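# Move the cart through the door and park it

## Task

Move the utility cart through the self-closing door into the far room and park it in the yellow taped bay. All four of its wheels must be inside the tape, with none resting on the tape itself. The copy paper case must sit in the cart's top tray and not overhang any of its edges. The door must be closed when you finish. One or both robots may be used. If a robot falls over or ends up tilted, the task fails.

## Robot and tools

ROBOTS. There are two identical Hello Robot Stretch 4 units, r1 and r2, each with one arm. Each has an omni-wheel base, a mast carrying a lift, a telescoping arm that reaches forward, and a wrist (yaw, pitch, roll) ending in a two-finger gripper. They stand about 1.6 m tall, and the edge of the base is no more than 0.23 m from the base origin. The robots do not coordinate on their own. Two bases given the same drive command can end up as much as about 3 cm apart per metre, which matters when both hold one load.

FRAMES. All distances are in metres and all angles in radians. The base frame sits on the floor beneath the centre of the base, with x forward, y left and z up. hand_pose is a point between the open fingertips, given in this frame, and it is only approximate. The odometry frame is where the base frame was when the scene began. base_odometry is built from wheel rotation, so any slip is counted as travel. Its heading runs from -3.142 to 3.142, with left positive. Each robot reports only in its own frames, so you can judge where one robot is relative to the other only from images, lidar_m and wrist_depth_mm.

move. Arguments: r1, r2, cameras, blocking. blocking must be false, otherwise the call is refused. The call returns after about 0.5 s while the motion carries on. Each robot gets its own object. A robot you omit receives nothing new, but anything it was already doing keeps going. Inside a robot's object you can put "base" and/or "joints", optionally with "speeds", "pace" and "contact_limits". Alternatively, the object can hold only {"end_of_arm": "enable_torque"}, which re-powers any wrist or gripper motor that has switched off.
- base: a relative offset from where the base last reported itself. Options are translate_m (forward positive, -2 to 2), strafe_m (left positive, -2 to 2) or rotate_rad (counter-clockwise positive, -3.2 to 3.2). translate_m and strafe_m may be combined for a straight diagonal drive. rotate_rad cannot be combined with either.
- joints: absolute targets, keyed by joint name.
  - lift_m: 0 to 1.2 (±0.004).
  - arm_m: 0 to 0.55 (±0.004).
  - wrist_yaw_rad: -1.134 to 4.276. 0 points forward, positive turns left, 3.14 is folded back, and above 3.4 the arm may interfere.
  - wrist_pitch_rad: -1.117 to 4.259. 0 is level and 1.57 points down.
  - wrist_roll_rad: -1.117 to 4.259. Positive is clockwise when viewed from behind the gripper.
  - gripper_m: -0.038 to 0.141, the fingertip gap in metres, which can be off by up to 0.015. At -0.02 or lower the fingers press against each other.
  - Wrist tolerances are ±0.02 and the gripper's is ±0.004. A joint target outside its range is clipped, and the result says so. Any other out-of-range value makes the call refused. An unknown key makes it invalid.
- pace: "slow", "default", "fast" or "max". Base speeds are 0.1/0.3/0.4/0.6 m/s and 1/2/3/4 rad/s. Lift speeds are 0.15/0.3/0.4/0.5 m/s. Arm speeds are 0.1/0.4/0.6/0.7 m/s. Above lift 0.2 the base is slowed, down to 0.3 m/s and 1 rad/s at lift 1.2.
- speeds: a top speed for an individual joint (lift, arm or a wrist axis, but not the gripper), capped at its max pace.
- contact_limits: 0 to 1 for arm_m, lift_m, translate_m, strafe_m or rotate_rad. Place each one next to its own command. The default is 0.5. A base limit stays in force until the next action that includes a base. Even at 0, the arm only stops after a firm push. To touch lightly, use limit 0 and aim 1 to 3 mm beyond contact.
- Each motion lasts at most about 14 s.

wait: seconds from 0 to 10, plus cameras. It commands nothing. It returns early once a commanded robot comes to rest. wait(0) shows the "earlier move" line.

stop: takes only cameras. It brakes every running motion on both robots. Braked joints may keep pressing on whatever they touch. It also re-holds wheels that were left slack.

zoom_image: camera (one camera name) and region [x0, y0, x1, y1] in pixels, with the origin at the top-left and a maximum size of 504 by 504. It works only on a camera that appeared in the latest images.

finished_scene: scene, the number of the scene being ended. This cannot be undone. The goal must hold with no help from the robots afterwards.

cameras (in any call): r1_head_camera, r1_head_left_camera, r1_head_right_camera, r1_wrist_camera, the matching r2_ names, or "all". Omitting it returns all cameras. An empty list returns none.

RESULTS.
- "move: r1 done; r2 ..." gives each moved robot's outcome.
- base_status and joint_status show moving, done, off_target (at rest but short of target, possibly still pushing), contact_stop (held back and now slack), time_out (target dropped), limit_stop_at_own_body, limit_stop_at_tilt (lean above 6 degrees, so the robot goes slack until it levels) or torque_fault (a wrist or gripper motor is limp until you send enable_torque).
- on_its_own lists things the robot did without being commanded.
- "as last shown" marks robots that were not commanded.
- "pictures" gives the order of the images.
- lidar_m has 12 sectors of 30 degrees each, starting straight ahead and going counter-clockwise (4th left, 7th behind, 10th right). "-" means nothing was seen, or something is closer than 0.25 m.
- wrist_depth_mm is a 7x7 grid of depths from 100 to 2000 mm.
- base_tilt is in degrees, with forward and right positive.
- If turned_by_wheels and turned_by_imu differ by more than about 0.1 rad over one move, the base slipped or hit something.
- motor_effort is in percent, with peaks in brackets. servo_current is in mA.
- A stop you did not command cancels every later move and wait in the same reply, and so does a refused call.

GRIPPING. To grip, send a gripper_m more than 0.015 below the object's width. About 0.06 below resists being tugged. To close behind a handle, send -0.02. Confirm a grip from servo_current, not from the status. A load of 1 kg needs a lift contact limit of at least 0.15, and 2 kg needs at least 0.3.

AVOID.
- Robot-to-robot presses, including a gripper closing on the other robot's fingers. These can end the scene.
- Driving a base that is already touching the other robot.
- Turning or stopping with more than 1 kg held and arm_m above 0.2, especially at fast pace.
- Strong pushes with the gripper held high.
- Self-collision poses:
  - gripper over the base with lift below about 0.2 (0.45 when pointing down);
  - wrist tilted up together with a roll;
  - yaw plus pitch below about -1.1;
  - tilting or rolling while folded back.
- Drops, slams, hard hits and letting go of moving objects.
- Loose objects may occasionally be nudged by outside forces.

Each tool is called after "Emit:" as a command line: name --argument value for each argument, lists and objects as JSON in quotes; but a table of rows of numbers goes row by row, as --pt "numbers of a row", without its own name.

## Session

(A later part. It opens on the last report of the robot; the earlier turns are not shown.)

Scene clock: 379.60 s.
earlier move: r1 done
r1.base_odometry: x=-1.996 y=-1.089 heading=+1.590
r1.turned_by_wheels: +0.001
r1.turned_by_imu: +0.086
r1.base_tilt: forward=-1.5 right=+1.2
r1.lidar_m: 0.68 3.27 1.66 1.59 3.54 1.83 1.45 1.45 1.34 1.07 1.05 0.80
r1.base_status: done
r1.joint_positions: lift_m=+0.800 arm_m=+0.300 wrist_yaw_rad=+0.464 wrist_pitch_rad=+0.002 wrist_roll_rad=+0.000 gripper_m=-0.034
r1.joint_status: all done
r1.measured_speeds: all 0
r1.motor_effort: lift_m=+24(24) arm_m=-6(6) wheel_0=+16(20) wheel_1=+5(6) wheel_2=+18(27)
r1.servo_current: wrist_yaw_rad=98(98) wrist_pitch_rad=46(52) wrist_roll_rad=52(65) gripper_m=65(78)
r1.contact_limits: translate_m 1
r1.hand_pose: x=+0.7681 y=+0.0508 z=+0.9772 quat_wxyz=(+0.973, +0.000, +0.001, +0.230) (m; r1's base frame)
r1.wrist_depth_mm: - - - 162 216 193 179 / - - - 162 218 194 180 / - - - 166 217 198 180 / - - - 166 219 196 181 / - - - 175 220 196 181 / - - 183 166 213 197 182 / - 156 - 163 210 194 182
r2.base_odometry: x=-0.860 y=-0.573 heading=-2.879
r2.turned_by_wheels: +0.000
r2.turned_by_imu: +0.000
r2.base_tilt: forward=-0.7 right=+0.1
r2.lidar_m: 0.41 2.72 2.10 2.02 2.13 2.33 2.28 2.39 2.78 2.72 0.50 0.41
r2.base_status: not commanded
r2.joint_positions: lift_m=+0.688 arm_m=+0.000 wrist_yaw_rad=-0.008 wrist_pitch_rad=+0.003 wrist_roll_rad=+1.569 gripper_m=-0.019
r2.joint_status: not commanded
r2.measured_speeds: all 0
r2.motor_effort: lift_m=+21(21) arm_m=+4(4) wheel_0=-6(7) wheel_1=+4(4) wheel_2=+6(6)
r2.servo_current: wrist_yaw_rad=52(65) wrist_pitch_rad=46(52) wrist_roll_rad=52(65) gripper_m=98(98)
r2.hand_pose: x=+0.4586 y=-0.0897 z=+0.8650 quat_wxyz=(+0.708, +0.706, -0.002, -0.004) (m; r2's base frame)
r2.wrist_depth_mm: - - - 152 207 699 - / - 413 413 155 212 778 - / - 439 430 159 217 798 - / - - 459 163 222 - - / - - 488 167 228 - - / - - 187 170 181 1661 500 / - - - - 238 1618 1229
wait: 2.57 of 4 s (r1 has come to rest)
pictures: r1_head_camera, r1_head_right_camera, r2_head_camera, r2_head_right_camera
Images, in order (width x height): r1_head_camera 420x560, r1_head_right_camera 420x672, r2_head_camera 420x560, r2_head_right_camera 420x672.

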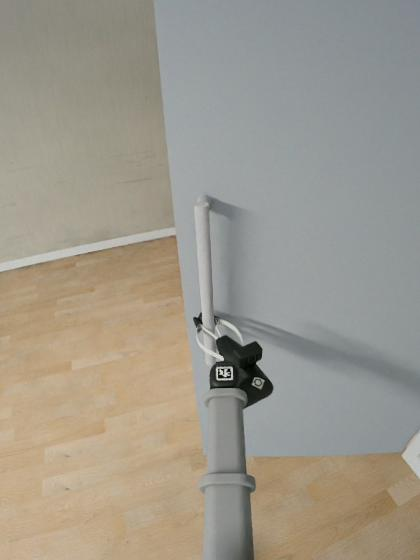

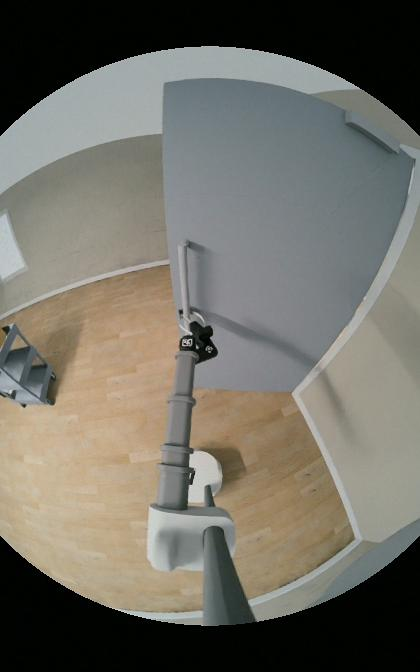

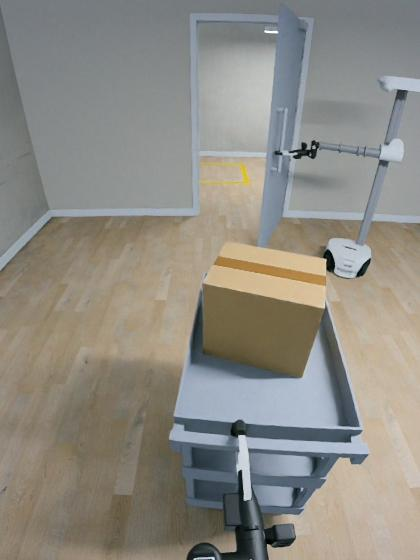

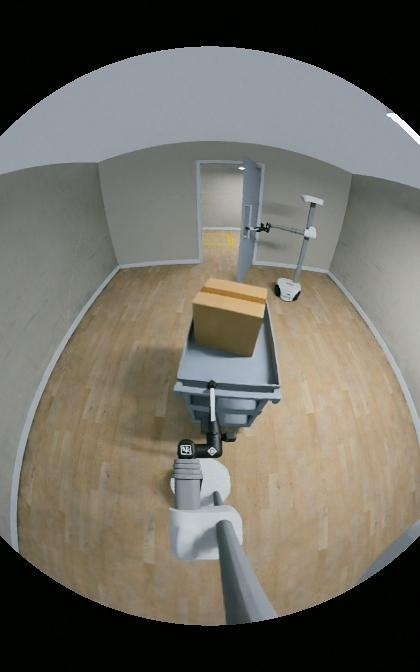

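Emit:
move --blocking false --cameras '[]' --r1 '{"base":{"translate_m":-0.13,"strafe_m":-0.065},"joints":{"wrist_yaw_rad":0.52},"speeds":{"wrist_yaw_rad":0.1},"pace":"slow","contact_limits":{"translate_m":1.0}}'

Emit:
wait --seconds 4 --cameras '["r1_head_camera","r2_head_camera"]'

Emit:
zoom_image --camera "r2_head_camera" --region '[120, 0, 370, 300]'

Scene clock: 385.53 s.
move: r1 moving
r1.base_odometry: x=-1.990 y=-1.101 heading=+1.592
r1.turned_by_wheels: +0.002
r1.turned_by_imu: +0.002
r1.base_tilt: forward=-1.6 right=+1.2
r1.lidar_m: 0.70 3.26 1.69 1.64 3.49 1.79 1.45 1.43 1.34 1.07 1.06 0.79
r1.base_status: translate_m moving; strafe_m moving
r1.joint_positions: lift_m=+0.800 arm_m=+0.300 wrist_yaw_rad=+0.501 wrist_pitch_rad=+0.002 wrist_roll_rad=+0.000 gripper_m=-0.034
r1.joint_status: wrist_yaw_rad moving
r1.measured_speeds: translate_m=-0.049 strafe_m=-0.026 rotate_rad=+0.002 lift_m=+0.000 arm_m=+0.000 wrist_yaw_rad=+0.098 wrist_pitch_rad=+0.000 wrist_roll_rad=+0.000
r1.motor_effort: lift_m=+24(24) arm_m=-6(6) wheel_0=+7(15) wheel_1=-5(5) wheel_2=+22(23)
r1.servo_current: wrist_yaw_rad=26(65) wrist_pitch_rad=39(46) wrist_roll_rad=52(72) gripper_m=72(72)
r1.contact_limits: translate_m 1
r1.hand_pose: x=+0.7660 y=+0.0618 z=+0.9772 quat_wxyz=(+0.969, +0.000, +0.001, +0.248) (m; r1's base frame)
r1.wrist_depth_mm: - - - 162 217 193 178 / - - - 164 219 194 180 / - - - 170 219 198 180 / - - - 164 220 196 181 / - - - 165 220 195 181 / - - 184 166 213 197 182 / - - - 163 213 191 181
r2: as last shown
r2.lidar_m: 0.38 2.75 2.07 2.00 2.17 2.32 2.28 2.41 2.80 2.73 0.52 0.41
r2.servo_current: wrist_yaw_rad=52(59) wrist_pitch_rad=46(52) wrist_roll_rad=39(52) gripper_m=91(98)
r2.wrist_depth_mm: - - - 151 208 699 - / - 415 407 155 213 778 - / - 442 433 158 216 809 - / - - 459 163 223 - - / - - 488 167 228 - - / - - 189 171 181 1661 496 / - - - - 239 1618 1205
pictures: none
No camera images: "cameras" was empty.

Scene clock: 387.67 s.
earlier move: r1 done
r1.base_odometry: x=-1.929 y=-1.218 heading=+1.593
r1.turned_by_wheels: +0.001
r1.turned_by_imu: +0.050
r1.base_tilt: forward=-1.5 right=+1.2
r1.lidar_m: 0.70 3.38 1.70 1.78 2.93 1.59 1.34 1.33 1.26 1.05 1.06 0.81
r1.base_status: done
r1.joint_positions: lift_m=+0.800 arm_m=+0.300 wrist_yaw_rad=+0.533 wrist_pitch_rad=+0.002 wrist_roll_rad=+0.000 gripper_m=-0.034
r1.joint_status: all done
r1.measured_speeds: translate_m=-0.001 strafe_m=+0.000 rotate_rad=-0.003 lift_m=+0.000 arm_m=+0.000 wrist_yaw_rad=+0.000 wrist_pitch_rad=+0.000 wrist_roll_rad=+0.000
r1.motor_effort: lift_m=+24(24) arm_m=-6(6) wheel_0=+18(21) wheel_1=+5(7) wheel_2=+16(28)
r1.servo_current: wrist_yaw_rad=65(111) wrist_pitch_rad=46(52) wrist_roll_rad=46(72) gripper_m=65(78)
r1.contact_limits: translate_m 1
r1.hand_pose: x=+0.7639 y=+0.0714 z=+0.9772 quat_wxyz=(+0.965, +0.000, +0.001, +0.264) (m; r1's base frame)
r1.wrist_depth_mm: - - - 161 217 196 180 / - - - 162 218 195 180 / - - - 166 219 198 181 / - - - 163 218 196 181 / - - - 166 220 196 182 / - - 182 166 213 196 182 / - 157 - 164 178 191 182
r2.base_odometry: x=-0.860 y=-0.573 heading=-2.879
r2.turned_by_wheels: +0.000
r2.turned_by_imu: +0.000
r2.base_tilt: forward=-0.7 right=+0.0
r2.lidar_m: 0.40 2.76 2.08 2.00 2.13 2.32 2.24 2.39 2.77 2.70 0.50 0.41
r2.base_status: not commanded
r2.joint_positions: lift_m=+0.688 arm_m=+0.000 wrist_yaw_rad=-0.008 wrist_pitch_rad=+0.003 wrist_roll_rad=+1.569 gripper_m=-0.019
r2.joint_status: not commanded
r2.measured_speeds: all 0
r2.motor_effort: lift_m=+21(21) arm_m=+4(4) wheel_0=-6(7) wheel_1=+3(4) wheel_2=+6(6)
r2.servo_current: wrist_yaw_rad=65(65) wrist_pitch_rad=39(52) wrist_roll_rad=46(65) gripper_m=91(98)
r2.hand_pose: x=+0.4586 y=-0.0897 z=+0.8650 quat_wxyz=(+0.708, +0.706, -0.002, -0.004) (m; r2's base frame)
r2.wrist_depth_mm: - - - 151 208 699 - / - 407 407 155 213 788 - / - 442 433 158 218 809 - / - - 452 163 224 - - / - - 484 167 229 - - / - - 188 171 181 1618 496 / - - - - 239 1618 1205
wait: 2.13 of 4 s (r1 has come to rest)
pictures: r1_head_camera, r2_head_camera
Images, in order (width x height): r1_head_camera 420x560, r2_head_camera 420x560.

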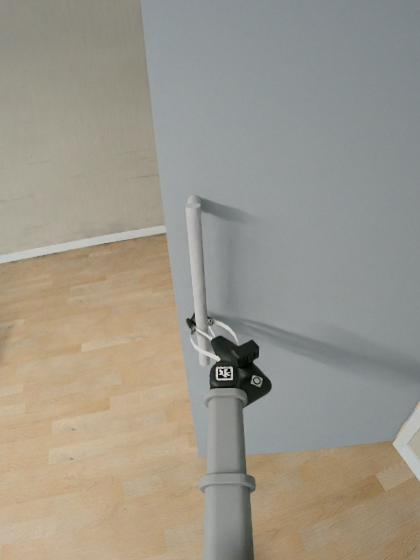

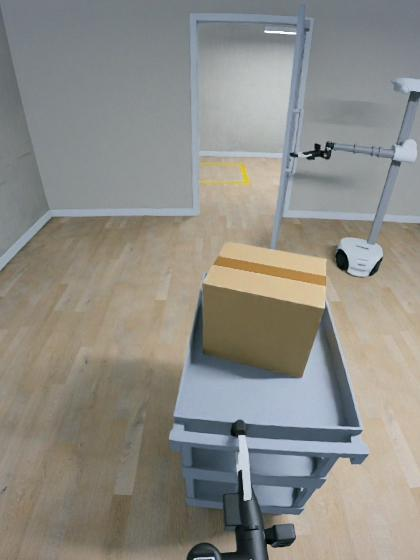

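Scaled by 1.680 from the camera's 420x560 image, which has a finer 1200x1600 frame.

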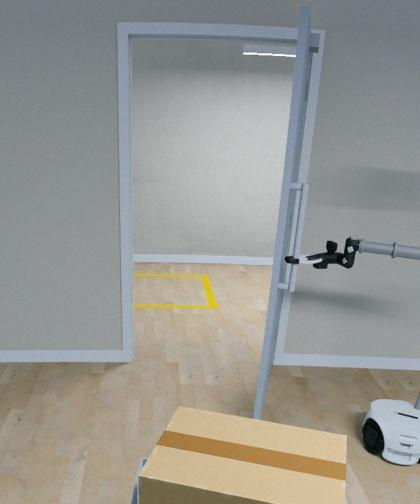

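Emit:
move --blocking false --cameras '[]' --r2 '{"base":{"strafe_m":-0.17},"pace":"slow"}'

Emit:
wait --seconds 4 --cameras '["r2_head_camera"]'

Scene clock: 425.00 s.
move: r2 moving
r1: as last shown
r1.turned_by_wheels: +0.000
r1.turned_by_imu: +0.000
r1.base_tilt: forward=-1.5 right=+1.3
r1.lidar_m: 0.69 3.39 1.68 1.79 2.92 1.60 1.32 1.33 1.28 1.05 1.06 0.80
r1.measured_speeds: all 0
r1.motor_effort: lift_m=+24(24) arm_m=-6(6) wheel_0=+18(18) wheel_1=+5(6) wheel_2=+16(16)
r1.servo_current: wrist_yaw_rad=91(91) wrist_pitch_rad=39(46) wrist_roll_rad=52(59) gripper_m=72(72)
r1.contact_limits: translate_m 1
r1.wrist_depth_mm: - - - 163 217 197 180 / - - - 163 217 194 180 / - - - 166 219 198 181 / - - - 163 220 196 182 / - - - 166 220 196 182 / - - 182 167 213 196 182 / - 157 - 163 178 191 182
r2.base_odometry: x=-0.864 y=-0.559 heading=-2.878
r2.turned_by_wheels: +0.000
r2.turned_by_imu: +0.001
r2.base_tilt: forward=-0.7 right=+0.0
r2.lidar_m: 0.39 2.75 2.11 1.99 2.14 2.33 2.26 2.40 2.79 2.68 0.48 0.38
r2.base_status: strafe_m moving
r2.joint_positions: lift_m=+0.688 arm_m=+0.000 wrist_yaw_rad=-0.001 wrist_pitch_rad=+0.003 wrist_roll_rad=+1.569 gripper_m=-0.019
r2.joint_status: not commanded
r2.measured_speeds: translate_m=+0.000 strafe_m=-0.055 rotate_rad=+0.002 lift_m=+0.000 arm_m=+0.000 wrist_yaw_rad=+0.019 wrist_pitch_rad=+0.000 wrist_roll_rad=+0.000
r2.motor_effort: lift_m=+21(21) arm_m=+4(4) wheel_0=+11(11) wheel_1=-6(9) wheel_2=+0(5)
r2.servo_current: wrist_yaw_rad=46(59) wrist_pitch_rad=39(46) wrist_roll_rad=46(52) gripper_m=91(98)
r2.hand_pose: x=+0.4592 y=-0.0876 z=+0.8650 quat_wxyz=(+0.708, +0.706, +0.001, -0.001) (m; r2's base frame)
r2.wrist_depth_mm: - - - 148 203 715 - / - 410 407 152 209 - - / - 439 427 156 214 798 - / - - 455 160 220 798 - / - - 488 165 226 - - / - - 188 169 181 1618 525 / - - - - 238 1618 1229
pictures: none
No camera images: "cameras" was empty.

Scene clock: 427.37 s.
earlier move: r2 done
r1.base_odometry: x=-1.929 y=-1.218 heading=+1.593
r1.turned_by_wheels: +0.000
r1.turned_by_imu: +0.000
r1.base_tilt: forward=-1.5 right=+1.3
r1.lidar_m: 0.65 3.38 1.63 1.74 2.93 1.61 1.34 1.34 1.30 1.05 1.05 0.78
r1.base_status: not commanded
r1.joint_positions: lift_m=+0.800 arm_m=+0.300 wrist_yaw_rad=+0.533 wrist_pitch_rad=+0.002 wrist_roll_rad=+0.000 gripper_m=-0.034
r1.joint_status: not commanded
r1.measured_speeds: all 0
r1.motor_effort: lift_m=+23(24) arm_m=-6(6) wheel_0=+18(18) wheel_1=+5(6) wheel_2=+16(16)
r1.servo_current: wrist_yaw_rad=78(98) wrist_pitch_rad=46(52) wrist_roll_rad=46(59) gripper_m=72(78)
r1.contact_limits: translate_m 1
r1.hand_pose: x=+0.7639 y=+0.0714 z=+0.9772 quat_wxyz=(+0.965, +0.000, +0.001, +0.264) (m; r1's base frame)
r1.wrist_depth_mm: - - - 162 217 196 180 / - - - 162 218 194 181 / - - - 166 218 199 181 / - - - 163 219 196 181 / - - - 166 220 196 182 / - - 182 166 213 196 182 / - 156 - 164 178 190 182
r2.base_odometry: x=-0.905 y=-0.409 heading=-2.878
r2.turned_by_wheels: +0.000
r2.turned_by_imu: +0.001
r2.base_tilt: forward=-0.7 right=+0.0
r2.lidar_m: 0.39 2.93 2.26 2.16 2.30 2.34 2.27 2.41 2.61 2.55 2.73 0.45
r2.base_status: done
r2.joint_positions: lift_m=+0.688 arm_m=+0.000 wrist_yaw_rad=+0.008 wrist_pitch_rad=+0.003 wrist_roll_rad=+1.569 gripper_m=-0.019
r2.joint_status: not commanded
r2.measured_speeds: all 0
r2.motor_effort: lift_m=+21(21) arm_m=+4(4) wheel_0=+9(16) wheel_1=-4(9) wheel_2=+0(5)
r2.servo_current: wrist_yaw_rad=65(65) wrist_pitch_rad=39(46) wrist_roll_rad=46(59) gripper_m=104(104)
r2.hand_pose: x=+0.4600 y=-0.0851 z=+0.8650 quat_wxyz=(+0.708, +0.706, +0.004, +0.002) (m; r2's base frame)
r2.wrist_depth_mm: - - - 177 238 1708 - / - - - 436 236 768 - / - 449 436 175 235 - - / - - 459 174 233 - - / - - 469 174 231 809 - / - - 190 171 181 - - / - - - - 229 1661 500
wait: 2.37 of 4 s (r2 has come to rest)
pictures: r2_head_camera
Images, in order (width x height): r2_head_camera 420x560.

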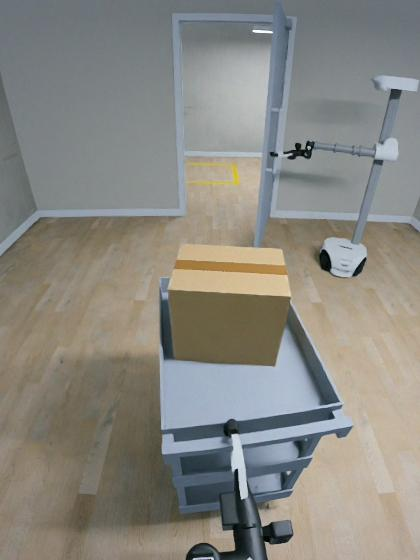

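Emit:
move --blocking false --cameras '[]' --r2 '{"base":{"translate_m":0.35,"strafe_m":0.115},"pace":"slow"}'

Emit:
wait --seconds 6 --cameras '["r2_head_camera"]'

Scene clock: 441.23 s.
move: r2 moving
r1: as last shown
r1.base_tilt: forward=-1.6 right=+1.2
r1.lidar_m: 0.69 3.37 1.63 1.76 2.92 1.59 1.34 1.31 1.27 1.06 1.05 0.82
r1.motor_effort: lift_m=+24(24) arm_m=-6(6) wheel_0=+18(18) wheel_1=+5(6) wheel_2=+16(16)
r1.servo_current: wrist_yaw_rad=91(91) wrist_pitch_rad=39(52) wrist_roll_rad=39(59) gripper_m=72(72)
r1.contact_limits: translate_m 1
r1.wrist_depth_mm: - - - 163 217 196 180 / - - - 162 217 194 180 / - - - 166 219 198 181 / - - - 163 220 196 181 / - - - 166 220 196 182 / - - 182 166 213 197 182 / - 157 - 163 178 191 182
r2.base_odometry: x=-0.915 y=-0.416 heading=-2.878
r2.turned_by_wheels: +0.000
r2.turned_by_imu: +0.001
r2.base_tilt: forward=-0.6 right=+0.1
r2.lidar_m: 0.37 2.94 2.26 2.14 2.28 2.35 2.29 2.44 2.63 2.56 2.71 0.45
r2.base_status: translate_m moving; strafe_m moving
r2.joint_positions: lift_m=+0.688 arm_m=+0.000 wrist_yaw_rad=+0.003 wrist_pitch_rad=+0.003 wrist_roll_rad=+1.569 gripper_m=-0.019
r2.joint_status: not commanded
r2.measured_speeds: translate_m=+0.048 strafe_m=+0.016 rotate_rad=-0.003 lift_m=+0.000 arm_m=+0.000 wrist_yaw_rad=-0.020 wrist_pitch_rad=+0.000 wrist_roll_rad=+0.000
r2.motor_effort: lift_m=+21(21) arm_m=+4(4) wheel_0=+5(12) wheel_1=+8(10) wheel_2=-12(12)
r2.servo_current: wrist_yaw_rad=59(59) wrist_pitch_rad=39(46) wrist_roll_rad=52(59) gripper_m=91(104)
r2.hand_pose: x=+0.4595 y=-0.0867 z=+0.8650 quat_wxyz=(+0.708, +0.706, +0.002, +0.000) (m; r2's base frame)
r2.wrist_depth_mm: - - - 179 240 1708 512 / - - - 178 237 788 - / - 449 445 175 236 - - / - - 452 173 233 831 - / - - 462 172 230 809 - / - - 189 169 182 - - / - - - - 224 1537 500
pictures: none
No camera images: "cameras" was empty.

Scene clock: 445.67 s.
earlier move: r2 done
r1.base_odometry: x=-1.929 y=-1.218 heading=+1.593
r1.turned_by_wheels: +0.000
r1.turned_by_imu: +0.000
r1.base_tilt: forward=-1.6 right=+1.2
r1.lidar_m: 0.70 3.38 1.43 1.81 2.90 1.57 1.33 1.33 1.28 1.07 1.04 0.80
r1.base_status: not commanded
r1.joint_positions: lift_m=+0.800 arm_m=+0.300 wrist_yaw_rad=+0.533 wrist_pitch_rad=+0.002 wrist_roll_rad=+0.000 gripper_m=-0.034
r1.joint_status: not commanded
r1.measured_speeds: all 0
r1.motor_effort: lift_m=+24(24) arm_m=-6(6) wheel_0=+18(19) wheel_1=+5(6) wheel_2=+16(16)
r1.servo_current: wrist_yaw_rad=98(117) wrist_pitch_rad=39(52) wrist_roll_rad=46(72) gripper_m=65(78)
r1.contact_limits: translate_m 1
r1.hand_pose: x=+0.7639 y=+0.0714 z=+0.9772 quat_wxyz=(+0.965, +0.000, +0.001, +0.264) (m; r1's base frame)
r1.wrist_depth_mm: - - - 162 217 197 180 / - - - 163 217 195 179 / - - - 166 219 197 180 / - - - 163 219 196 181 / - - - 167 220 196 182 / - - 182 166 213 196 182 / - 156 - 164 177 191 182
r2.base_odometry: x=-1.212 y=-0.611 heading=-2.879
r2.turned_by_wheels: -0.001
r2.turned_by_imu: -0.002
r2.base_tilt: forward=-0.7 right=+0.1
r2.lidar_m: 0.38 2.79 2.11 2.05 2.17 2.69 2.63 2.78 2.77 2.68 2.87 0.44
r2.base_status: done
r2.joint_positions: lift_m=+0.688 arm_m=+0.000 wrist_yaw_rad=-0.005 wrist_pitch_rad=+0.003 wrist_roll_rad=+1.569 gripper_m=-0.019
r2.joint_status: not commanded
r2.measured_speeds: all 0
r2.motor_effort: lift_m=+21(21) arm_m=+4(4) wheel_0=+1(12) wheel_1=+4(10) wheel_2=-8(17)
r2.servo_current: wrist_yaw_rad=52(72) wrist_pitch_rad=46(52) wrist_roll_rad=52(65) gripper_m=78(104)
r2.hand_pose: x=+0.4588 y=-0.0889 z=+0.8650 quat_wxyz=(+0.708, +0.706, -0.001, -0.003) (m; r2's base frame)
r2.wrist_depth_mm: - - - 163 222 1756 - / - - 427 165 223 788 - / - 439 433 166 225 820 - / - - 452 167 226 820 - / - - 469 167 228 - - / - - 188 168 182 - - / - - - - 231 1661 1160
wait: 4.43 of 6 s (r2 has come to rest)
pictures: r2_head_camera
Images, in order (width x height): r2_head_camera 420x560.

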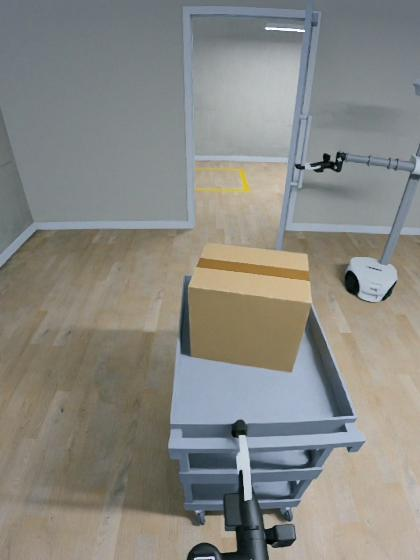

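Emit:
move --blocking false --cameras '[]' --r2 '{"base":{"translate_m":0.45,"strafe_m":0.02},"pace":"slow"}'

Emit:
wait --seconds 7 --cameras '["r2_head_camera"]'

Emit:
zoom_image --camera "r2_head_camera" --region '[120, 0, 370, 300]'

Scene clock: 468.53 s.
move: r2 moving
r1: as last shown
r1.base_tilt: forward=-1.5 right=+1.2
r1.lidar_m: 0.70 3.38 1.38 1.83 2.90 1.61 1.35 1.30 1.26 1.06 1.05 0.82
r1.servo_current: wrist_yaw_rad=78(91) wrist_pitch_rad=46(52) wrist_roll_rad=46(72) gripper_m=78(78)
r1.contact_limits: translate_m 1
r1.wrist_depth_mm: - - - 162 217 196 179 / - - - 162 217 194 180 / - - - 166 219 198 181 / - - - 163 220 196 181 / - - - 166 220 196 182 / - - 182 166 213 196 182 / - 157 - 163 178 191 182
r2.base_odometry: x=-1.224 y=-0.614 heading=-2.879
r2.turned_by_wheels: +0.000
r2.turned_by_imu: +0.000
r2.base_tilt: forward=-0.7 right=+0.1
r2.lidar_m: 0.39 2.78 2.09 2.04 2.17 2.71 2.62 2.79 2.77 2.68 2.85 0.43
r2.base_status: translate_m moving; strafe_m moving
r2.joint_positions: lift_m=+0.688 arm_m=+0.000 wrist_yaw_rad=-0.005 wrist_pitch_rad=+0.003 wrist_roll_rad=+1.569 gripper_m=-0.019
r2.joint_status: not commanded
r2.measured_speeds: translate_m=+0.049 strafe_m=+0.002 rotate_rad=+0.001 lift_m=+0.000 arm_m=+0.000 wrist_yaw_rad=+0.000 wrist_pitch_rad=+0.000 wrist_roll_rad=+0.000
r2.motor_effort: lift_m=+21(21) arm_m=+4(4) wheel_0=+4(10) wheel_1=+6(7) wheel_2=-14(16)
r2.servo_current: wrist_yaw_rad=39(65) wrist_pitch_rad=39(46) wrist_roll_rad=33(52) gripper_m=91(91)
r2.hand_pose: x=+0.4588 y=-0.0889 z=+0.8650 quat_wxyz=(+0.708, +0.706, -0.001, -0.003) (m; r2's base frame)
r2.wrist_depth_mm: - - - 163 221 1618 - / - - 424 164 222 778 - / - 439 433 165 224 820 - / - - 452 166 225 820 - / - - 469 167 228 - - / - - 188 168 182 - - / - - - - 230 1499 1182
pictures: none
No camera images: "cameras" was empty.

Scene clock: 473.83 s.
earlier move: r2 done
r1.base_odometry: x=-1.929 y=-1.218 heading=+1.593
r1.turned_by_wheels: +0.000
r1.turned_by_imu: +0.000
r1.base_tilt: forward=-1.6 right=+1.2
r1.lidar_m: 0.70 1.28 1.20 4.71 2.92 1.61 1.33 1.33 1.28 1.06 1.06 0.81
r1.base_status: not commanded
r1.joint_positions: lift_m=+0.800 arm_m=+0.300 wrist_yaw_rad=+0.533 wrist_pitch_rad=+0.002 wrist_roll_rad=+0.000 gripper_m=-0.034
r1.joint_status: not commanded
r1.measured_speeds: all 0
r1.motor_effort: lift_m=+24(24) arm_m=-6(6) wheel_0=+19(19) wheel_1=+5(6) wheel_2=+16(16)
r1.servo_current: wrist_yaw_rad=72(98) wrist_pitch_rad=33(52) wrist_roll_rad=52(72) gripper_m=72(78)
r1.contact_limits: translate_m 1
r1.hand_pose: x=+0.7639 y=+0.0714 z=+0.9772 quat_wxyz=(+0.965, +0.000, +0.001, +0.264) (m; r1's base frame)
r1.wrist_depth_mm: - - - 162 216 196 179 / - - - 162 218 194 179 / - - - 166 218 198 180 / 1060 - - 163 218 195 181 / 1008 - - 167 220 196 182 / - - 181 166 213 196 182 / - 151 - 164 178 191 182
r2.base_odometry: x=-1.641 y=-0.747 heading=-2.878
r2.turned_by_wheels: +0.001
r2.turned_by_imu: +0.004
r2.base_tilt: forward=-0.7 right=+0.1
r2.lidar_m: 0.39 2.71 2.07 2.00 2.16 3.06 3.09 3.27 2.83 2.72 1.97 0.42
r2.base_status: done
r2.joint_positions: lift_m=+0.688 arm_m=+0.000 wrist_yaw_rad=+0.003 wrist_pitch_rad=+0.003 wrist_roll_rad=+1.569 gripper_m=-0.019
r2.joint_status: not commanded
r2.measured_speeds: all 0
r2.motor_effort: lift_m=+21(21) arm_m=+4(4) wheel_0=+10(16) wheel_1=+6(9) wheel_2=-6(16)
r2.servo_current: wrist_yaw_rad=46(65) wrist_pitch_rad=39(46) wrist_roll_rad=52(59) gripper_m=85(91)
r2.hand_pose: x=+0.4595 y=-0.0866 z=+0.8650 quat_wxyz=(+0.708, +0.706, +0.002, +0.000) (m; r2's base frame)
r2.wrist_depth_mm: - - - 165 224 1537 - / - - - 166 225 788 - / - 442 436 167 226 820 - / - - 449 167 228 820 - / - - 466 168 228 - - / - - 189 168 182 - - / - - - - 229 1537 504
wait: 5.30 of 7 s (r2 has come to rest)
pictures: r2_head_camera
Images, in order (width x height): r2_head_camera 420x560.

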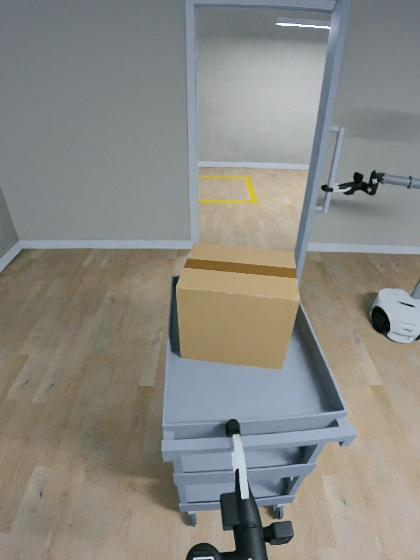

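Scaled by 1.680 from the camera's 420x560 image, which has a finer 1200x1600 frame.

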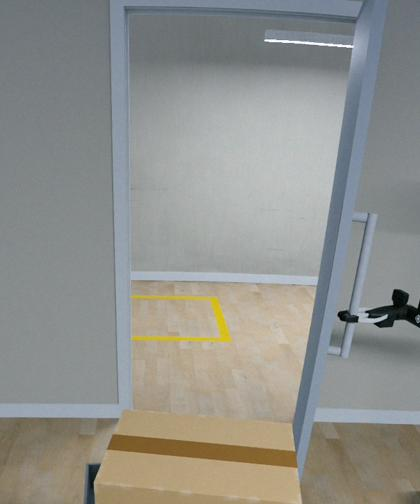

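Emit:
move --blocking false --cameras '[]' --r2 '{"base":{"translate_m":0.3,"strafe_m":0.14},"pace":"slow"}'

Emit:
wait --seconds 7 --cameras '["r2_head_camera"]'

Emit:
zoom_image --camera "r2_head_camera" --region '[0, 100, 420, 560]'

Scene clock: 503.57 s.
move: r2 moving
r1: as last shown
r1.lidar_m: 0.68 1.23 1.22 4.73 2.93 1.62 1.32 1.32 1.25 1.07 1.05 0.82
r1.motor_effort: lift_m=+23(24) arm_m=-6(6) wheel_0=+18(18) wheel_1=+5(5) wheel_2=+16(16)
r1.servo_current: wrist_yaw_rad=72(98) wrist_pitch_rad=52(52) wrist_roll_rad=52(65) gripper_m=72(72)
r1.contact_limits: translate_m 1
r1.wrist_depth_mm: - - - 162 216 196 179 / - - - 163 218 195 180 / - - - 166 217 197 181 / 1025 - - 163 218 196 181 / 1008 - - 166 220 196 182 / - - 182 166 213 196 182 / - 150 - 164 178 191 182
r2.base_odometry: x=-1.652 y=-0.756 heading=-2.878
r2.turned_by_wheels: +0.000
r2.turned_by_imu: +0.001
r2.base_tilt: forward=-0.7 right=+0.1
r2.lidar_m: 0.38 2.70 2.06 2.00 2.13 3.08 3.10 3.25 2.80 2.71 1.98 0.42
r2.base_status: translate_m moving; strafe_m moving
r2.joint_positions: lift_m=+0.688 arm_m=+0.000 wrist_yaw_rad=+0.003 wrist_pitch_rad=+0.003 wrist_roll_rad=+1.569 gripper_m=-0.019
r2.joint_status: not commanded
r2.measured_speeds: translate_m=+0.048 strafe_m=+0.022 rotate_rad=-0.001 lift_m=+0.000 arm_m=+0.000 wrist_yaw_rad=+0.000 wrist_pitch_rad=+0.000 wrist_roll_rad=+0.000
r2.motor_effort: lift_m=+21(21) arm_m=+4(4) wheel_0=+7(12) wheel_1=+8(10) wheel_2=-11(12)
r2.servo_current: wrist_yaw_rad=52(59) wrist_pitch_rad=46(46) wrist_roll_rad=46(59) gripper_m=78(85)
r2.hand_pose: x=+0.4595 y=-0.0866 z=+0.8650 quat_wxyz=(+0.708, +0.706, +0.002, +0.000) (m; r2's base frame)
r2.wrist_depth_mm: - - - 166 225 1618 - / - - - 167 226 788 - / - 439 436 167 227 820 - / - - 449 167 228 831 - / - - 466 168 226 - - / - - 188 168 182 - - / - - - - 229 1537 496
pictures: none
No camera images: "cameras" was empty.

Scene clock: 507.57 s.
earlier move: r2 done
r1.base_odometry: x=-1.929 y=-1.218 heading=+1.593
r1.turned_by_wheels: +0.000
r1.turned_by_imu: +0.000
r1.base_tilt: forward=-1.6 right=+1.2
r1.lidar_m: 0.68 1.13 1.31 4.73 2.92 1.59 1.32 1.34 1.28 1.06 1.05 0.80
r1.base_status: not commanded
r1.joint_positions: lift_m=+0.800 arm_m=+0.300 wrist_yaw_rad=+0.533 wrist_pitch_rad=+0.002 wrist_roll_rad=+0.000 gripper_m=-0.034
r1.joint_status: not commanded
r1.measured_speeds: all 0
r1.motor_effort: lift_m=+24(24) arm_m=-6(6) wheel_0=+18(18) wheel_1=+5(6) wheel_2=+16(16)
r1.servo_current: wrist_yaw_rad=78(98) wrist_pitch_rad=46(52) wrist_roll_rad=46(65) gripper_m=65(78)
r1.contact_limits: translate_m 1
r1.hand_pose: x=+0.7639 y=+0.0714 z=+0.9772 quat_wxyz=(+0.965, +0.000, +0.001, +0.264) (m; r1's base frame)
r1.wrist_depth_mm: - - - 162 217 196 180 / - - - 162 217 195 180 / - - - 166 218 198 181 / 891 991 - 163 219 196 181 / 891 976 - 166 220 196 181 / - 723 179 166 213 197 182 / 1308 143 177 164 178 191 183
r2.base_odometry: x=-1.894 y=-0.960 heading=-2.878
r2.turned_by_wheels: -0.001
r2.turned_by_imu: -0.001
r2.base_tilt: forward=-0.7 right=+0.1
r2.lidar_m: 0.41 2.52 1.90 1.85 1.98 2.80 3.39 3.54 2.96 2.87 0.52 0.41
r2.base_status: done
r2.joint_positions: lift_m=+0.688 arm_m=+0.000 wrist_yaw_rad=-0.005 wrist_pitch_rad=+0.003 wrist_roll_rad=+1.569 gripper_m=-0.019
r2.joint_status: not commanded
r2.measured_speeds: all 0
r2.motor_effort: lift_m=+21(21) arm_m=+4(4) wheel_0=+1(12) wheel_1=+3(10) wheel_2=-9(14)
r2.servo_current: wrist_yaw_rad=52(65) wrist_pitch_rad=46(52) wrist_roll_rad=52(59) gripper_m=85(91)
r2.hand_pose: x=+0.4589 y=-0.0888 z=+0.8650 quat_wxyz=(+0.708, +0.706, +0.000, -0.003) (m; r2's base frame)
r2.wrist_depth_mm: - - - 153 209 - - / - 413 413 157 213 788 - / - 439 433 160 218 798 - / - - 452 163 222 809 - / - - 484 167 227 - - / - - 187 169 182 1708 521 / - - - - 235 1576 1229
wait: 4.00 of 7 s (r2 has come to rest)
pictures: r2_head_camera
Images, in order (width x height): r2_head_camera 420x560.

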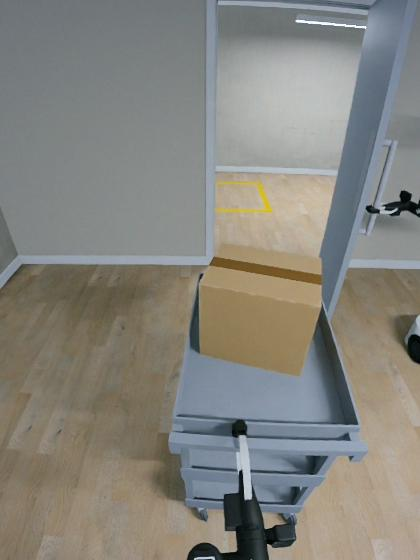

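Scaled by 1.096 from the camera's 420x560 image, which has a finer 1200x1600 frame.

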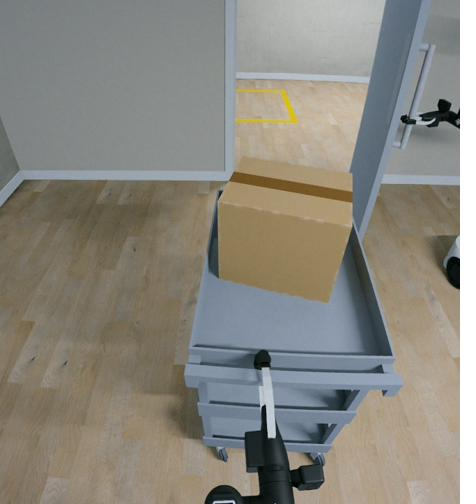

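Emit:
move --blocking false --cameras '[]' --r2 '{"base":{"translate_m":0.25,"strafe_m":0.09},"pace":"slow"}'

Emit:
wait --seconds 7 --cameras '["r2_head_camera"]'

Scene clock: 520.03 s.
move: r2 moving
r1: as last shown
r1.lidar_m: 0.68 1.17 1.32 4.72 2.93 1.59 1.34 1.33 1.28 1.05 1.04 0.79
r1.motor_effort: lift_m=+24(24) arm_m=-6(6) wheel_0=+18(18) wheel_1=+5(5) wheel_2=+16(16)
r1.servo_current: wrist_yaw_rad=72(98) wrist_pitch_rad=39(46) wrist_roll_rad=33(65) gripper_m=65(72)
r1.contact_limits: translate_m 1
r1.wrist_depth_mm: - - - 162 217 196 180 / - - - 163 216 194 180 / - - - 166 219 197 181 / 917 1008 - 163 220 195 181 / 891 931 - 166 220 196 181 / - 750 179 166 213 197 182 / - 151 177 163 178 191 182
r2.base_odometry: x=-1.905 y=-0.968 heading=-2.879
r2.turned_by_wheels: +0.000
r2.turned_by_imu: +0.000
r2.base_tilt: forward=-0.7 right=+0.1
r2.lidar_m: 0.39 2.50 1.91 1.84 1.97 2.83 3.40 3.53 2.98 2.90 0.52 0.42
r2.base_status: translate_m moving; strafe_m moving
r2.joint_positions: lift_m=+0.688 arm_m=+0.000 wrist_yaw_rad=-0.005 wrist_pitch_rad=+0.003 wrist_roll_rad=+1.569 gripper_m=-0.019
r2.joint_status: not commanded
r2.measured_speeds: translate_m=+0.048 strafe_m=+0.018 rotate_rad=-0.003 lift_m=+0.000 arm_m=+0.000 wrist_yaw_rad=+0.000 wrist_pitch_rad=+0.000 wrist_roll_rad=+0.000
r2.motor_effort: lift_m=+21(21) arm_m=+4(4) wheel_0=+0(4) wheel_1=+6(8) wheel_2=-13(14)
r2.servo_current: wrist_yaw_rad=59(59) wrist_pitch_rad=52(52) wrist_roll_rad=52(65) gripper_m=85(85)
r2.hand_pose: x=+0.4589 y=-0.0888 z=+0.8650 quat_wxyz=(+0.708, +0.706, +0.000, -0.003) (m; r2's base frame)
r2.wrist_depth_mm: - - - 153 209 676 - / - 413 410 155 213 798 - / - 439 433 160 217 809 - / - - 455 163 222 820 - / - - 480 166 227 - - / - - 189 168 182 1618 512 / - - - - 236 1537 1229
pictures: none
No camera images: "cameras" was empty.

Scene clock: 523.40 s.
earlier move: r2 done
r1.base_odometry: x=-1.929 y=-1.218 heading=+1.593
r1.turned_by_wheels: +0.000
r1.turned_by_imu: +0.000
r1.base_tilt: forward=-1.5 right=+1.2
r1.lidar_m: 0.70 1.16 1.46 4.72 2.91 1.61 1.34 1.32 1.26 1.05 1.04 0.81
r1.base_status: not commanded
r1.joint_positions: lift_m=+0.800 arm_m=+0.300 wrist_yaw_rad=+0.533 wrist_pitch_rad=+0.002 wrist_roll_rad=+0.000 gripper_m=-0.034
r1.joint_status: not commanded
r1.measured_speeds: all 0
r1.motor_effort: lift_m=+24(24) arm_m=-6(6) wheel_0=+18(19) wheel_1=+5(6) wheel_2=+16(16)
r1.servo_current: wrist_yaw_rad=85(104) wrist_pitch_rad=46(52) wrist_roll_rad=52(72) gripper_m=78(78)
r1.contact_limits: translate_m 1
r1.hand_pose: x=+0.7639 y=+0.0714 z=+0.9772 quat_wxyz=(+0.965, +0.000, +0.001, +0.264) (m; r1's base frame)
r1.wrist_depth_mm: - - - 162 216 196 179 / - - - 162 217 193 180 / - - - 166 219 197 181 / - - 946 163 220 196 181 / - 931 917 166 220 196 181 / - - 177 167 213 196 182 / - 143 176 163 177 190 183
r2.base_odometry: x=-2.112 y=-1.112 heading=-2.878
r2.turned_by_wheels: +0.001
r2.turned_by_imu: +0.001
r2.base_tilt: forward=-0.7 right=+0.0
r2.lidar_m: 0.42 2.35 1.83 1.75 1.89 2.64 3.63 3.81 3.04 2.99 0.49 0.39
r2.base_status: done
r2.joint_positions: lift_m=+0.688 arm_m=+0.000 wrist_yaw_rad=-0.003 wrist_pitch_rad=+0.003 wrist_roll_rad=+1.569 gripper_m=-0.019
r2.joint_status: not commanded
r2.measured_speeds: all 0
r2.motor_effort: lift_m=+21(21) arm_m=+4(4) wheel_0=+6(12) wheel_1=+5(9) wheel_2=-8(14)
r2.servo_current: wrist_yaw_rad=46(59) wrist_pitch_rad=33(52) wrist_roll_rad=59(65) gripper_m=78(91)
r2.hand_pose: x=+0.4590 y=-0.0883 z=+0.8650 quat_wxyz=(+0.708, +0.706, +0.000, -0.002) (m; r2's base frame)
r2.wrist_depth_mm: - 382 382 138 191 - - / - 397 399 142 199 - - / - 430 427 148 206 - - / - 469 459 155 216 - - / - - 500 160 224 1756 - / - - 188 168 182 1661 512 / - - - - 242 1618 1205
wait: 3.37 of 7 s (r2 has come to rest)
pictures: r2_head_camera
Images, in order (width x height): r2_head_camera 420x560.

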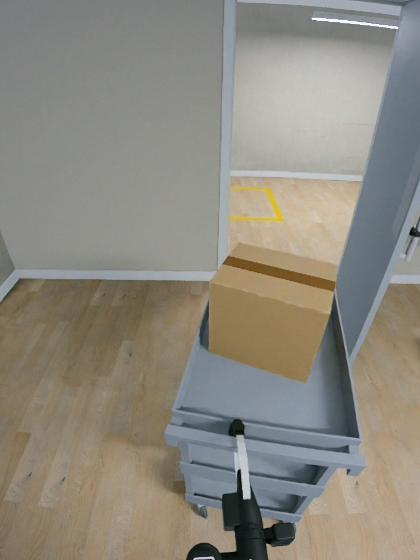

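Emit:
move --blocking false --cameras '[]' --r2 '{"base":{"translate_m":0.4,"strafe_m":-0.065},"pace":"slow"}'

Emit:
wait --seconds 7 --cameras '["r2_head_camera"]'

Scene clock: 535.37 s.
move: r2 moving
r1: as last shown
r1.base_tilt: forward=-1.6 right=+1.3
r1.lidar_m: 0.68 1.17 1.44 4.73 2.90 1.62 1.32 1.32 1.28 1.06 1.06 0.81
r1.motor_effort: lift_m=+24(24) arm_m=-6(6) wheel_0=+18(18) wheel_1=+5(6) wheel_2=+16(16)
r1.servo_current: wrist_yaw_rad=85(98) wrist_pitch_rad=39(46) wrist_roll_rad=26(59) gripper_m=72(78)
r1.contact_limits: translate_m 1
r1.wrist_depth_mm: - - - 162 217 196 180 / - - - 162 217 193 180 / - - - 166 218 198 181 / - - 917 163 219 196 182 / - 931 931 166 220 196 182 / - - 178 166 213 197 182 / - 151 180 164 177 191 182
r2.base_odometry: x=-2.124 y=-1.114 heading=-2.878
r2.turned_by_wheels: +0.000
r2.turned_by_imu: +0.001
r2.base_tilt: forward=-0.7 right=+0.0
r2.lidar_m: 0.42 2.34 1.81 1.74 1.85 2.66 3.67 3.85 3.06 2.99 0.46 0.39
r2.base_status: translate_m moving; strafe_m moving
r2.joint_positions: lift_m=+0.688 arm_m=+0.000 wrist_yaw_rad=-0.001 wrist_pitch_rad=+0.003 wrist_roll_rad=+1.569 gripper_m=-0.019
r2.joint_status: not commanded
r2.measured_speeds: translate_m=+0.048 strafe_m=-0.008 rotate_rad=-0.001 lift_m=+0.000 arm_m=+0.000 wrist_yaw_rad=+0.016 wrist_pitch_rad=+0.000 wrist_roll_rad=+0.000
r2.motor_effort: lift_m=+21(21) arm_m=+4(4) wheel_0=+9(15) wheel_1=+6(7) wheel_2=-11(14)
r2.servo_current: wrist_yaw_rad=46(52) wrist_pitch_rad=39(46) wrist_roll_rad=52(52) gripper_m=85(85)
r2.hand_pose: x=+0.4592 y=-0.0877 z=+0.8650 quat_wxyz=(+0.708, +0.706, +0.001, -0.002) (m; r2's base frame)
r2.wrist_depth_mm: - 377 379 135 188 - - / - 397 394 140 195 - - / - 436 424 145 206 - - / - 462 459 153 215 - - / - - 500 158 223 1756 - / - - 187 167 181 1661 504 / - - - - 242 1661 1229
pictures: none
No camera images: "cameras" was empty.

Scene clock: 540.20 s.
earlier move: r2 done
r1.base_odometry: x=-1.929 y=-1.218 heading=+1.593
r1.turned_by_wheels: +0.000
r1.turned_by_imu: +0.000
r1.base_tilt: forward=-1.5 right=+1.2
r1.lidar_m: 0.70 1.24 1.58 4.73 2.92 1.62 1.35 1.32 1.25 1.05 1.06 0.82
r1.base_status: not commanded
r1.joint_positions: lift_m=+0.800 arm_m=+0.300 wrist_yaw_rad=+0.533 wrist_pitch_rad=+0.002 wrist_roll_rad=+0.000 gripper_m=-0.034
r1.joint_status: not commanded
r1.measured_speeds: all 0
r1.motor_effort: lift_m=+24(24) arm_m=-6(6) wheel_0=+18(19) wheel_1=+5(6) wheel_2=+16(16)
r1.servo_current: wrist_yaw_rad=91(111) wrist_pitch_rad=46(52) wrist_roll_rad=46(72) gripper_m=72(78)
r1.contact_limits: translate_m 1
r1.hand_pose: x=+0.7639 y=+0.0714 z=+0.9772 quat_wxyz=(+0.965, +0.000, +0.001, +0.264) (m; r1's base frame)
r1.wrist_depth_mm: - - - 162 217 196 180 / - - - 163 217 194 180 / - - - 166 218 198 181 / - - - 163 219 196 182 / - - 1118 167 220 196 182 / - - 177 167 213 196 182 / - 157 976 163 177 191 182
r2.base_odometry: x=-2.515 y=-1.154 heading=-2.877
r2.turned_by_wheels: +0.001
r2.turned_by_imu: +0.004
r2.base_tilt: forward=-0.7 right=+0.0
r2.lidar_m: 0.42 1.94 1.82 1.79 1.91 2.72 4.07 3.97 3.04 1.70 1.15 0.41
r2.base_status: done
r2.joint_positions: lift_m=+0.688 arm_m=+0.000 wrist_yaw_rad=+0.004 wrist_pitch_rad=+0.003 wrist_roll_rad=+1.569 gripper_m=-0.019
r2.joint_status: not commanded
r2.measured_speeds: all 0
r2.motor_effort: lift_m=+21(21) arm_m=+4(4) wheel_0=+8(17) wheel_1=+6(9) wheel_2=-3(14)
r2.servo_current: wrist_yaw_rad=52(65) wrist_pitch_rad=39(46) wrist_roll_rad=52(65) gripper_m=78(91)
r2.hand_pose: x=+0.4596 y=-0.0862 z=+0.8650 quat_wxyz=(+0.708, +0.706, +0.003, +0.000) (m; r2's base frame)
r2.wrist_depth_mm: 1576 - - 155 212 683 - / - 415 413 157 216 - - / - 439 427 161 219 798 - / - 455 452 164 223 820 - / - 473 477 166 227 - - / - 496 189 169 182 1537 512 / - - - - 235 1576 1229
wait: 4.83 of 7 s (r2 has come to rest)
pictures: r2_head_camera
Images, in order (width x height): r2_head_camera 420x560.

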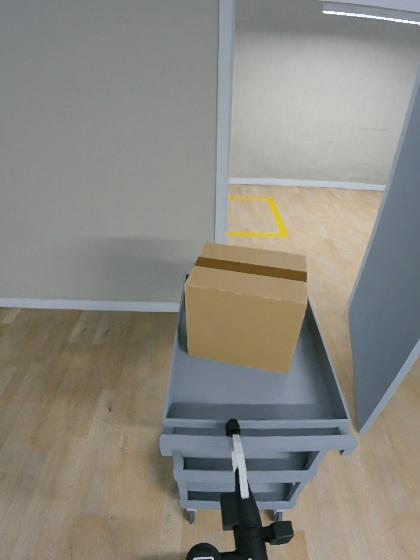

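Emit:
move --blocking false --cameras '[]' --r2 '{"base":{"translate_m":-0.3,"strafe_m":0.2},"pace":"slow"}'

Emit:
wait --seconds 7 --cameras '["r2_head_camera"]'

Scene clock: 555.37 s.
move: r2 moving
r1: as last shown
r1.base_tilt: forward=-1.5 right=+1.3
r1.lidar_m: 0.70 1.22 1.60 4.73 2.90 1.61 1.35 1.32 1.28 1.06 1.06 0.82
r1.motor_effort: lift_m=+23(24) arm_m=-6(6) wheel_0=+18(18) wheel_1=+6(6) wheel_2=+16(16)
r1.servo_current: wrist_yaw_rad=72(91) wrist_pitch_rad=39(52) wrist_roll_rad=52(72) gripper_m=59(72)
r1.contact_limits: translate_m 1
r1.wrist_depth_mm: - - - 162 216 197 180 / - - - 162 218 194 180 / - - - 166 217 198 180 / - - - 163 220 195 181 / - - 1138 167 220 196 182 / - - 178 167 213 196 182 / - 157 1042 164 178 190 182
r2.base_odometry: x=-2.502 y=-1.158 heading=-2.877
r2.turned_by_wheels: +0.000
r2.turned_by_imu: +0.001
r2.base_tilt: forward=-0.6 right=+0.1
r2.lidar_m: 0.39 1.93 1.83 1.78 1.91 2.70 4.07 3.96 3.05 1.72 1.15 0.43
r2.base_status: translate_m moving; strafe_m moving
r2.joint_positions: lift_m=+0.688 arm_m=+0.000 wrist_yaw_rad=+0.004 wrist_pitch_rad=+0.003 wrist_roll_rad=+1.569 gripper_m=-0.019
r2.joint_status: not commanded
r2.measured_speeds: translate_m=-0.046 strafe_m=+0.030 rotate_rad=-0.003 lift_m=+0.000 arm_m=+0.000 wrist_yaw_rad=+0.000 wrist_pitch_rad=+0.000 wrist_roll_rad=+0.000
r2.motor_effort: lift_m=+21(21) arm_m=+3(4) wheel_0=-12(12) wheel_1=+5(6) wheel_2=+11(13)
r2.servo_current: wrist_yaw_rad=52(52) wrist_pitch_rad=39(46) wrist_roll_rad=52(59) gripper_m=85(85)
r2.hand_pose: x=+0.4597 y=-0.0862 z=+0.8650 quat_wxyz=(+0.708, +0.706, +0.003, +0.000) (m; r2's base frame)
r2.wrist_depth_mm: 1576 - - 158 215 1576 - / 1618 421 415 160 220 788 - / - 442 433 164 222 820 - / - 452 455 166 225 - - / - 480 477 169 229 - - / - - 187 171 180 1537 517 / - - - - 236 1661 1205
pictures: none
No camera images: "cameras" was empty.

Scene clock: 559.67 s.
earlier move: r2 done
r1.base_odometry: x=-1.929 y=-1.218 heading=+1.593
r1.turned_by_wheels: +0.000
r1.turned_by_imu: +0.000
r1.base_tilt: forward=-1.5 right=+1.3
r1.lidar_m: 0.69 1.34 1.85 4.72 2.93 1.61 1.33 1.33 1.28 1.06 1.06 0.78
r1.base_status: not commanded
r1.joint_positions: lift_m=+0.800 arm_m=+0.300 wrist_yaw_rad=+0.533 wrist_pitch_rad=+0.002 wrist_roll_rad=+0.000 gripper_m=-0.034
r1.joint_status: not commanded
r1.measured_speeds: all 0
r1.motor_effort: lift_m=+24(24) arm_m=-6(6) wheel_0=+18(19) wheel_1=+5(6) wheel_2=+16(16)
r1.servo_current: wrist_yaw_rad=98(104) wrist_pitch_rad=39(52) wrist_roll_rad=26(72) gripper_m=72(78)
r1.contact_limits: translate_m 1
r1.hand_pose: x=+0.7639 y=+0.0714 z=+0.9772 quat_wxyz=(+0.965, +0.000, +0.001, +0.264) (m; r1's base frame)
r1.wrist_depth_mm: - - - 162 216 196 180 / - - - 162 218 194 180 / - - - 167 219 198 181 / 1464 - 1078 163 220 195 181 / - 1464 1060 167 220 196 181 / - - 179 166 213 196 182 / - 151 - 163 178 191 182
r2.base_odometry: x=-2.173 y=-1.268 heading=-2.876
r2.turned_by_wheels: +0.000
r2.turned_by_imu: +0.001
r2.base_tilt: forward=-0.6 right=+0.0
r2.lidar_m: 0.40 2.18 1.66 1.59 1.73 2.42 3.76 3.96 3.20 3.12 0.52 0.42
r2.base_status: done
r2.joint_positions: lift_m=+0.688 arm_m=+0.000 wrist_yaw_rad=+0.002 wrist_pitch_rad=+0.003 wrist_roll_rad=+1.569 gripper_m=-0.019
r2.joint_status: not commanded
r2.measured_speeds: all 0
r2.motor_effort: lift_m=+21(21) arm_m=-3(4) wheel_0=-2(16) wheel_1=+5(6) wheel_2=+9(13)
r2.servo_current: wrist_yaw_rad=52(59) wrist_pitch_rad=39(52) wrist_roll_rad=59(65) gripper_m=78(91)
r2.hand_pose: x=+0.4594 y=-0.0870 z=+0.8650 quat_wxyz=(+0.708, +0.706, +0.002, -0.001) (m; r2's base frame)
r2.wrist_depth_mm: - - - 143 198 - - / - 402 402 148 204 - - / - 430 427 153 212 788 - / - 459 466 160 220 - - / - 496 500 167 229 - - / - - 183 171 181 1618 512 / - - - - 246 1618 1205
wait: 4.30 of 7 s (r2 has come to rest)
pictures: r2_head_camera
Images, in order (width x height): r2_head_camera 420x560.

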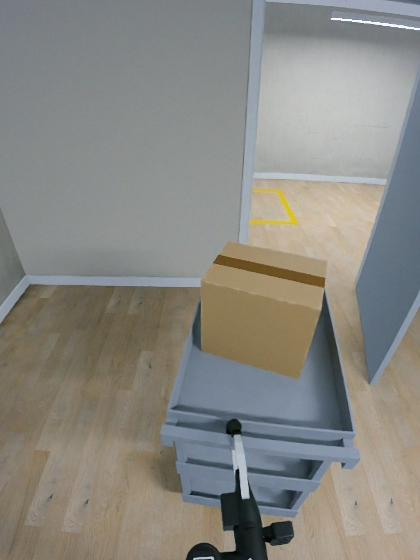

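Emit:
move --blocking false --cameras '[]' --r2 '{"base":{"translate_m":-0.4,"strafe_m":0.17},"pace":"slow"}'

Emit:
wait --seconds 7 --cameras '["r2_head_camera"]'

Scene clock: 566.73 s.
move: r2 moving
r1: as last shown
r1.base_tilt: forward=-1.6 right=+1.2
r1.lidar_m: 0.69 1.35 1.86 4.73 2.90 1.62 1.33 1.32 1.27 1.06 1.06 0.79
r1.motor_effort: lift_m=+24(24) arm_m=-6(6) wheel_0=+17(18) wheel_1=+5(5) wheel_2=+16(16)
r1.servo_current: wrist_yaw_rad=91(91) wrist_pitch_rad=39(46) wrist_roll_rad=65(65) gripper_m=65(72)
r1.contact_limits: translate_m 1
r1.wrist_depth_mm: - - - 162 216 196 180 / - - - 162 216 194 180 / - - - 166 218 198 181 / 1499 - 1078 163 219 196 182 / - 1397 1042 166 220 196 182 / - - 179 166 213 197 182 / - 151 - 164 178 190 182
r2.base_odometry: x=-2.159 y=-1.271 heading=-2.876
r2.turned_by_wheels: +0.000
r2.turned_by_imu: +0.001
r2.base_tilt: forward=-0.7 right=+0.0
r2.lidar_m: 0.40 2.17 1.64 1.60 1.72 2.39 3.75 3.89 3.19 3.14 0.51 0.42
r2.base_status: translate_m moving; strafe_m moving
r2.joint_positions: lift_m=+0.688 arm_m=+0.000 wrist_yaw_rad=+0.002 wrist_pitch_rad=+0.003 wrist_roll_rad=+1.569 gripper_m=-0.019
r2.joint_status: not commanded
r2.measured_speeds: translate_m=-0.048 strafe_m=+0.021 rotate_rad=+0.001 lift_m=+0.000 arm_m=+0.000 wrist_yaw_rad=+0.006 wrist_pitch_rad=+0.000 wrist_roll_rad=+0.000
r2.motor_effort: lift_m=+21(21) arm_m=-3(4) wheel_0=-4(8) wheel_1=-5(6) wheel_2=+15(15)
r2.servo_current: wrist_yaw_rad=52(52) wrist_pitch_rad=39(46) wrist_roll_rad=46(59) gripper_m=85(91)
r2.hand_pose: x=+0.4595 y=-0.0868 z=+0.8650 quat_wxyz=(+0.708, +0.706, +0.002, +0.000) (m; r2's base frame)
r2.wrist_depth_mm: - - - 144 198 - - / - 399 402 148 206 - - / - 430 430 153 212 798 - / - 462 459 161 220 - - / - 496 496 167 229 - - / - - 184 172 180 1708 496 / - - - - 245 1618 1182
pictures: none
No camera images: "cameras" was empty.

Scene clock: 571.77 s.
earlier move: r2 done
r1.base_odometry: x=-1.929 y=-1.218 heading=+1.593
r1.turned_by_wheels: +0.000
r1.turned_by_imu: +0.000
r1.base_tilt: forward=-1.5 right=+1.2
r1.lidar_m: 0.67 1.68 1.81 4.72 2.92 1.60 1.33 1.33 1.28 1.05 1.04 0.81
r1.base_status: not commanded
r1.joint_positions: lift_m=+0.800 arm_m=+0.300 wrist_yaw_rad=+0.533 wrist_pitch_rad=+0.002 wrist_roll_rad=+0.000 gripper_m=-0.034
r1.joint_status: not commanded
r1.measured_speeds: all 0
r1.motor_effort: lift_m=+24(24) arm_m=-6(6) wheel_0=+17(19) wheel_1=+5(6) wheel_2=+16(16)
r1.servo_current: wrist_yaw_rad=85(104) wrist_pitch_rad=39(52) wrist_roll_rad=46(65) gripper_m=65(78)
r1.contact_limits: translate_m 1
r1.hand_pose: x=+0.7639 y=+0.0714 z=+0.9772 quat_wxyz=(+0.965, +0.000, +0.001, +0.264) (m; r1's base frame)
r1.wrist_depth_mm: - - - 162 216 196 180 / - - - 162 217 195 180 / - - - 166 219 198 180 / - - 1464 163 220 196 181 / - 1661 1430 166 220 196 182 / - - 180 167 213 197 182 / 1708 142 177 163 178 190 182
r2.base_odometry: x=-1.743 y=-1.328 heading=-2.876
r2.turned_by_wheels: +0.000
r2.turned_by_imu: +0.002
r2.base_tilt: forward=-0.7 right=+0.1
r2.lidar_m: 0.36 1.98 1.50 1.45 1.57 2.25 3.30 3.46 3.33 3.28 2.15 0.43
r2.base_status: done
r2.joint_positions: lift_m=+0.688 arm_m=+0.000 wrist_yaw_rad=+0.005 wrist_pitch_rad=+0.003 wrist_roll_rad=+1.569 gripper_m=-0.019
r2.joint_status: not commanded
r2.measured_speeds: all 0
r2.motor_effort: lift_m=+21(21) arm_m=-3(4) wheel_0=+0(9) wheel_1=-4(7) wheel_2=+8(16)
r2.servo_current: wrist_yaw_rad=52(65) wrist_pitch_rad=46(46) wrist_roll_rad=52(59) gripper_m=78(91)
r2.hand_pose: x=+0.4597 y=-0.0859 z=+0.8650 quat_wxyz=(+0.708, +0.706, +0.003, +0.001) (m; r2's base frame)
r2.wrist_depth_mm: - - - 171 230 1661 - / - - - 427 232 768 - / - 442 439 171 231 - - / - - 455 172 232 - - / - - 473 173 232 - - / - - 191 173 180 - - / - - - - 234 1618 508
wait: 5.03 of 7 s (r2 has come to rest)
pictures: r2_head_camera
Images, in order (width x height): r2_head_camera 420x560.

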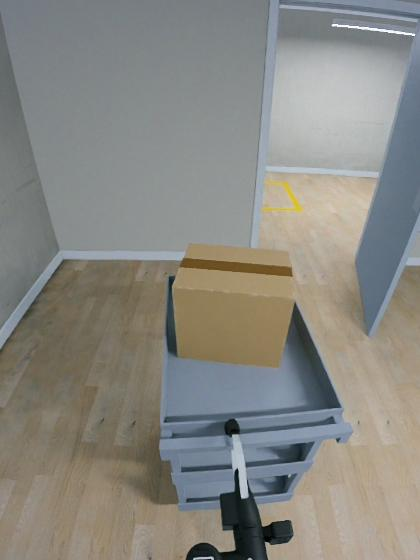

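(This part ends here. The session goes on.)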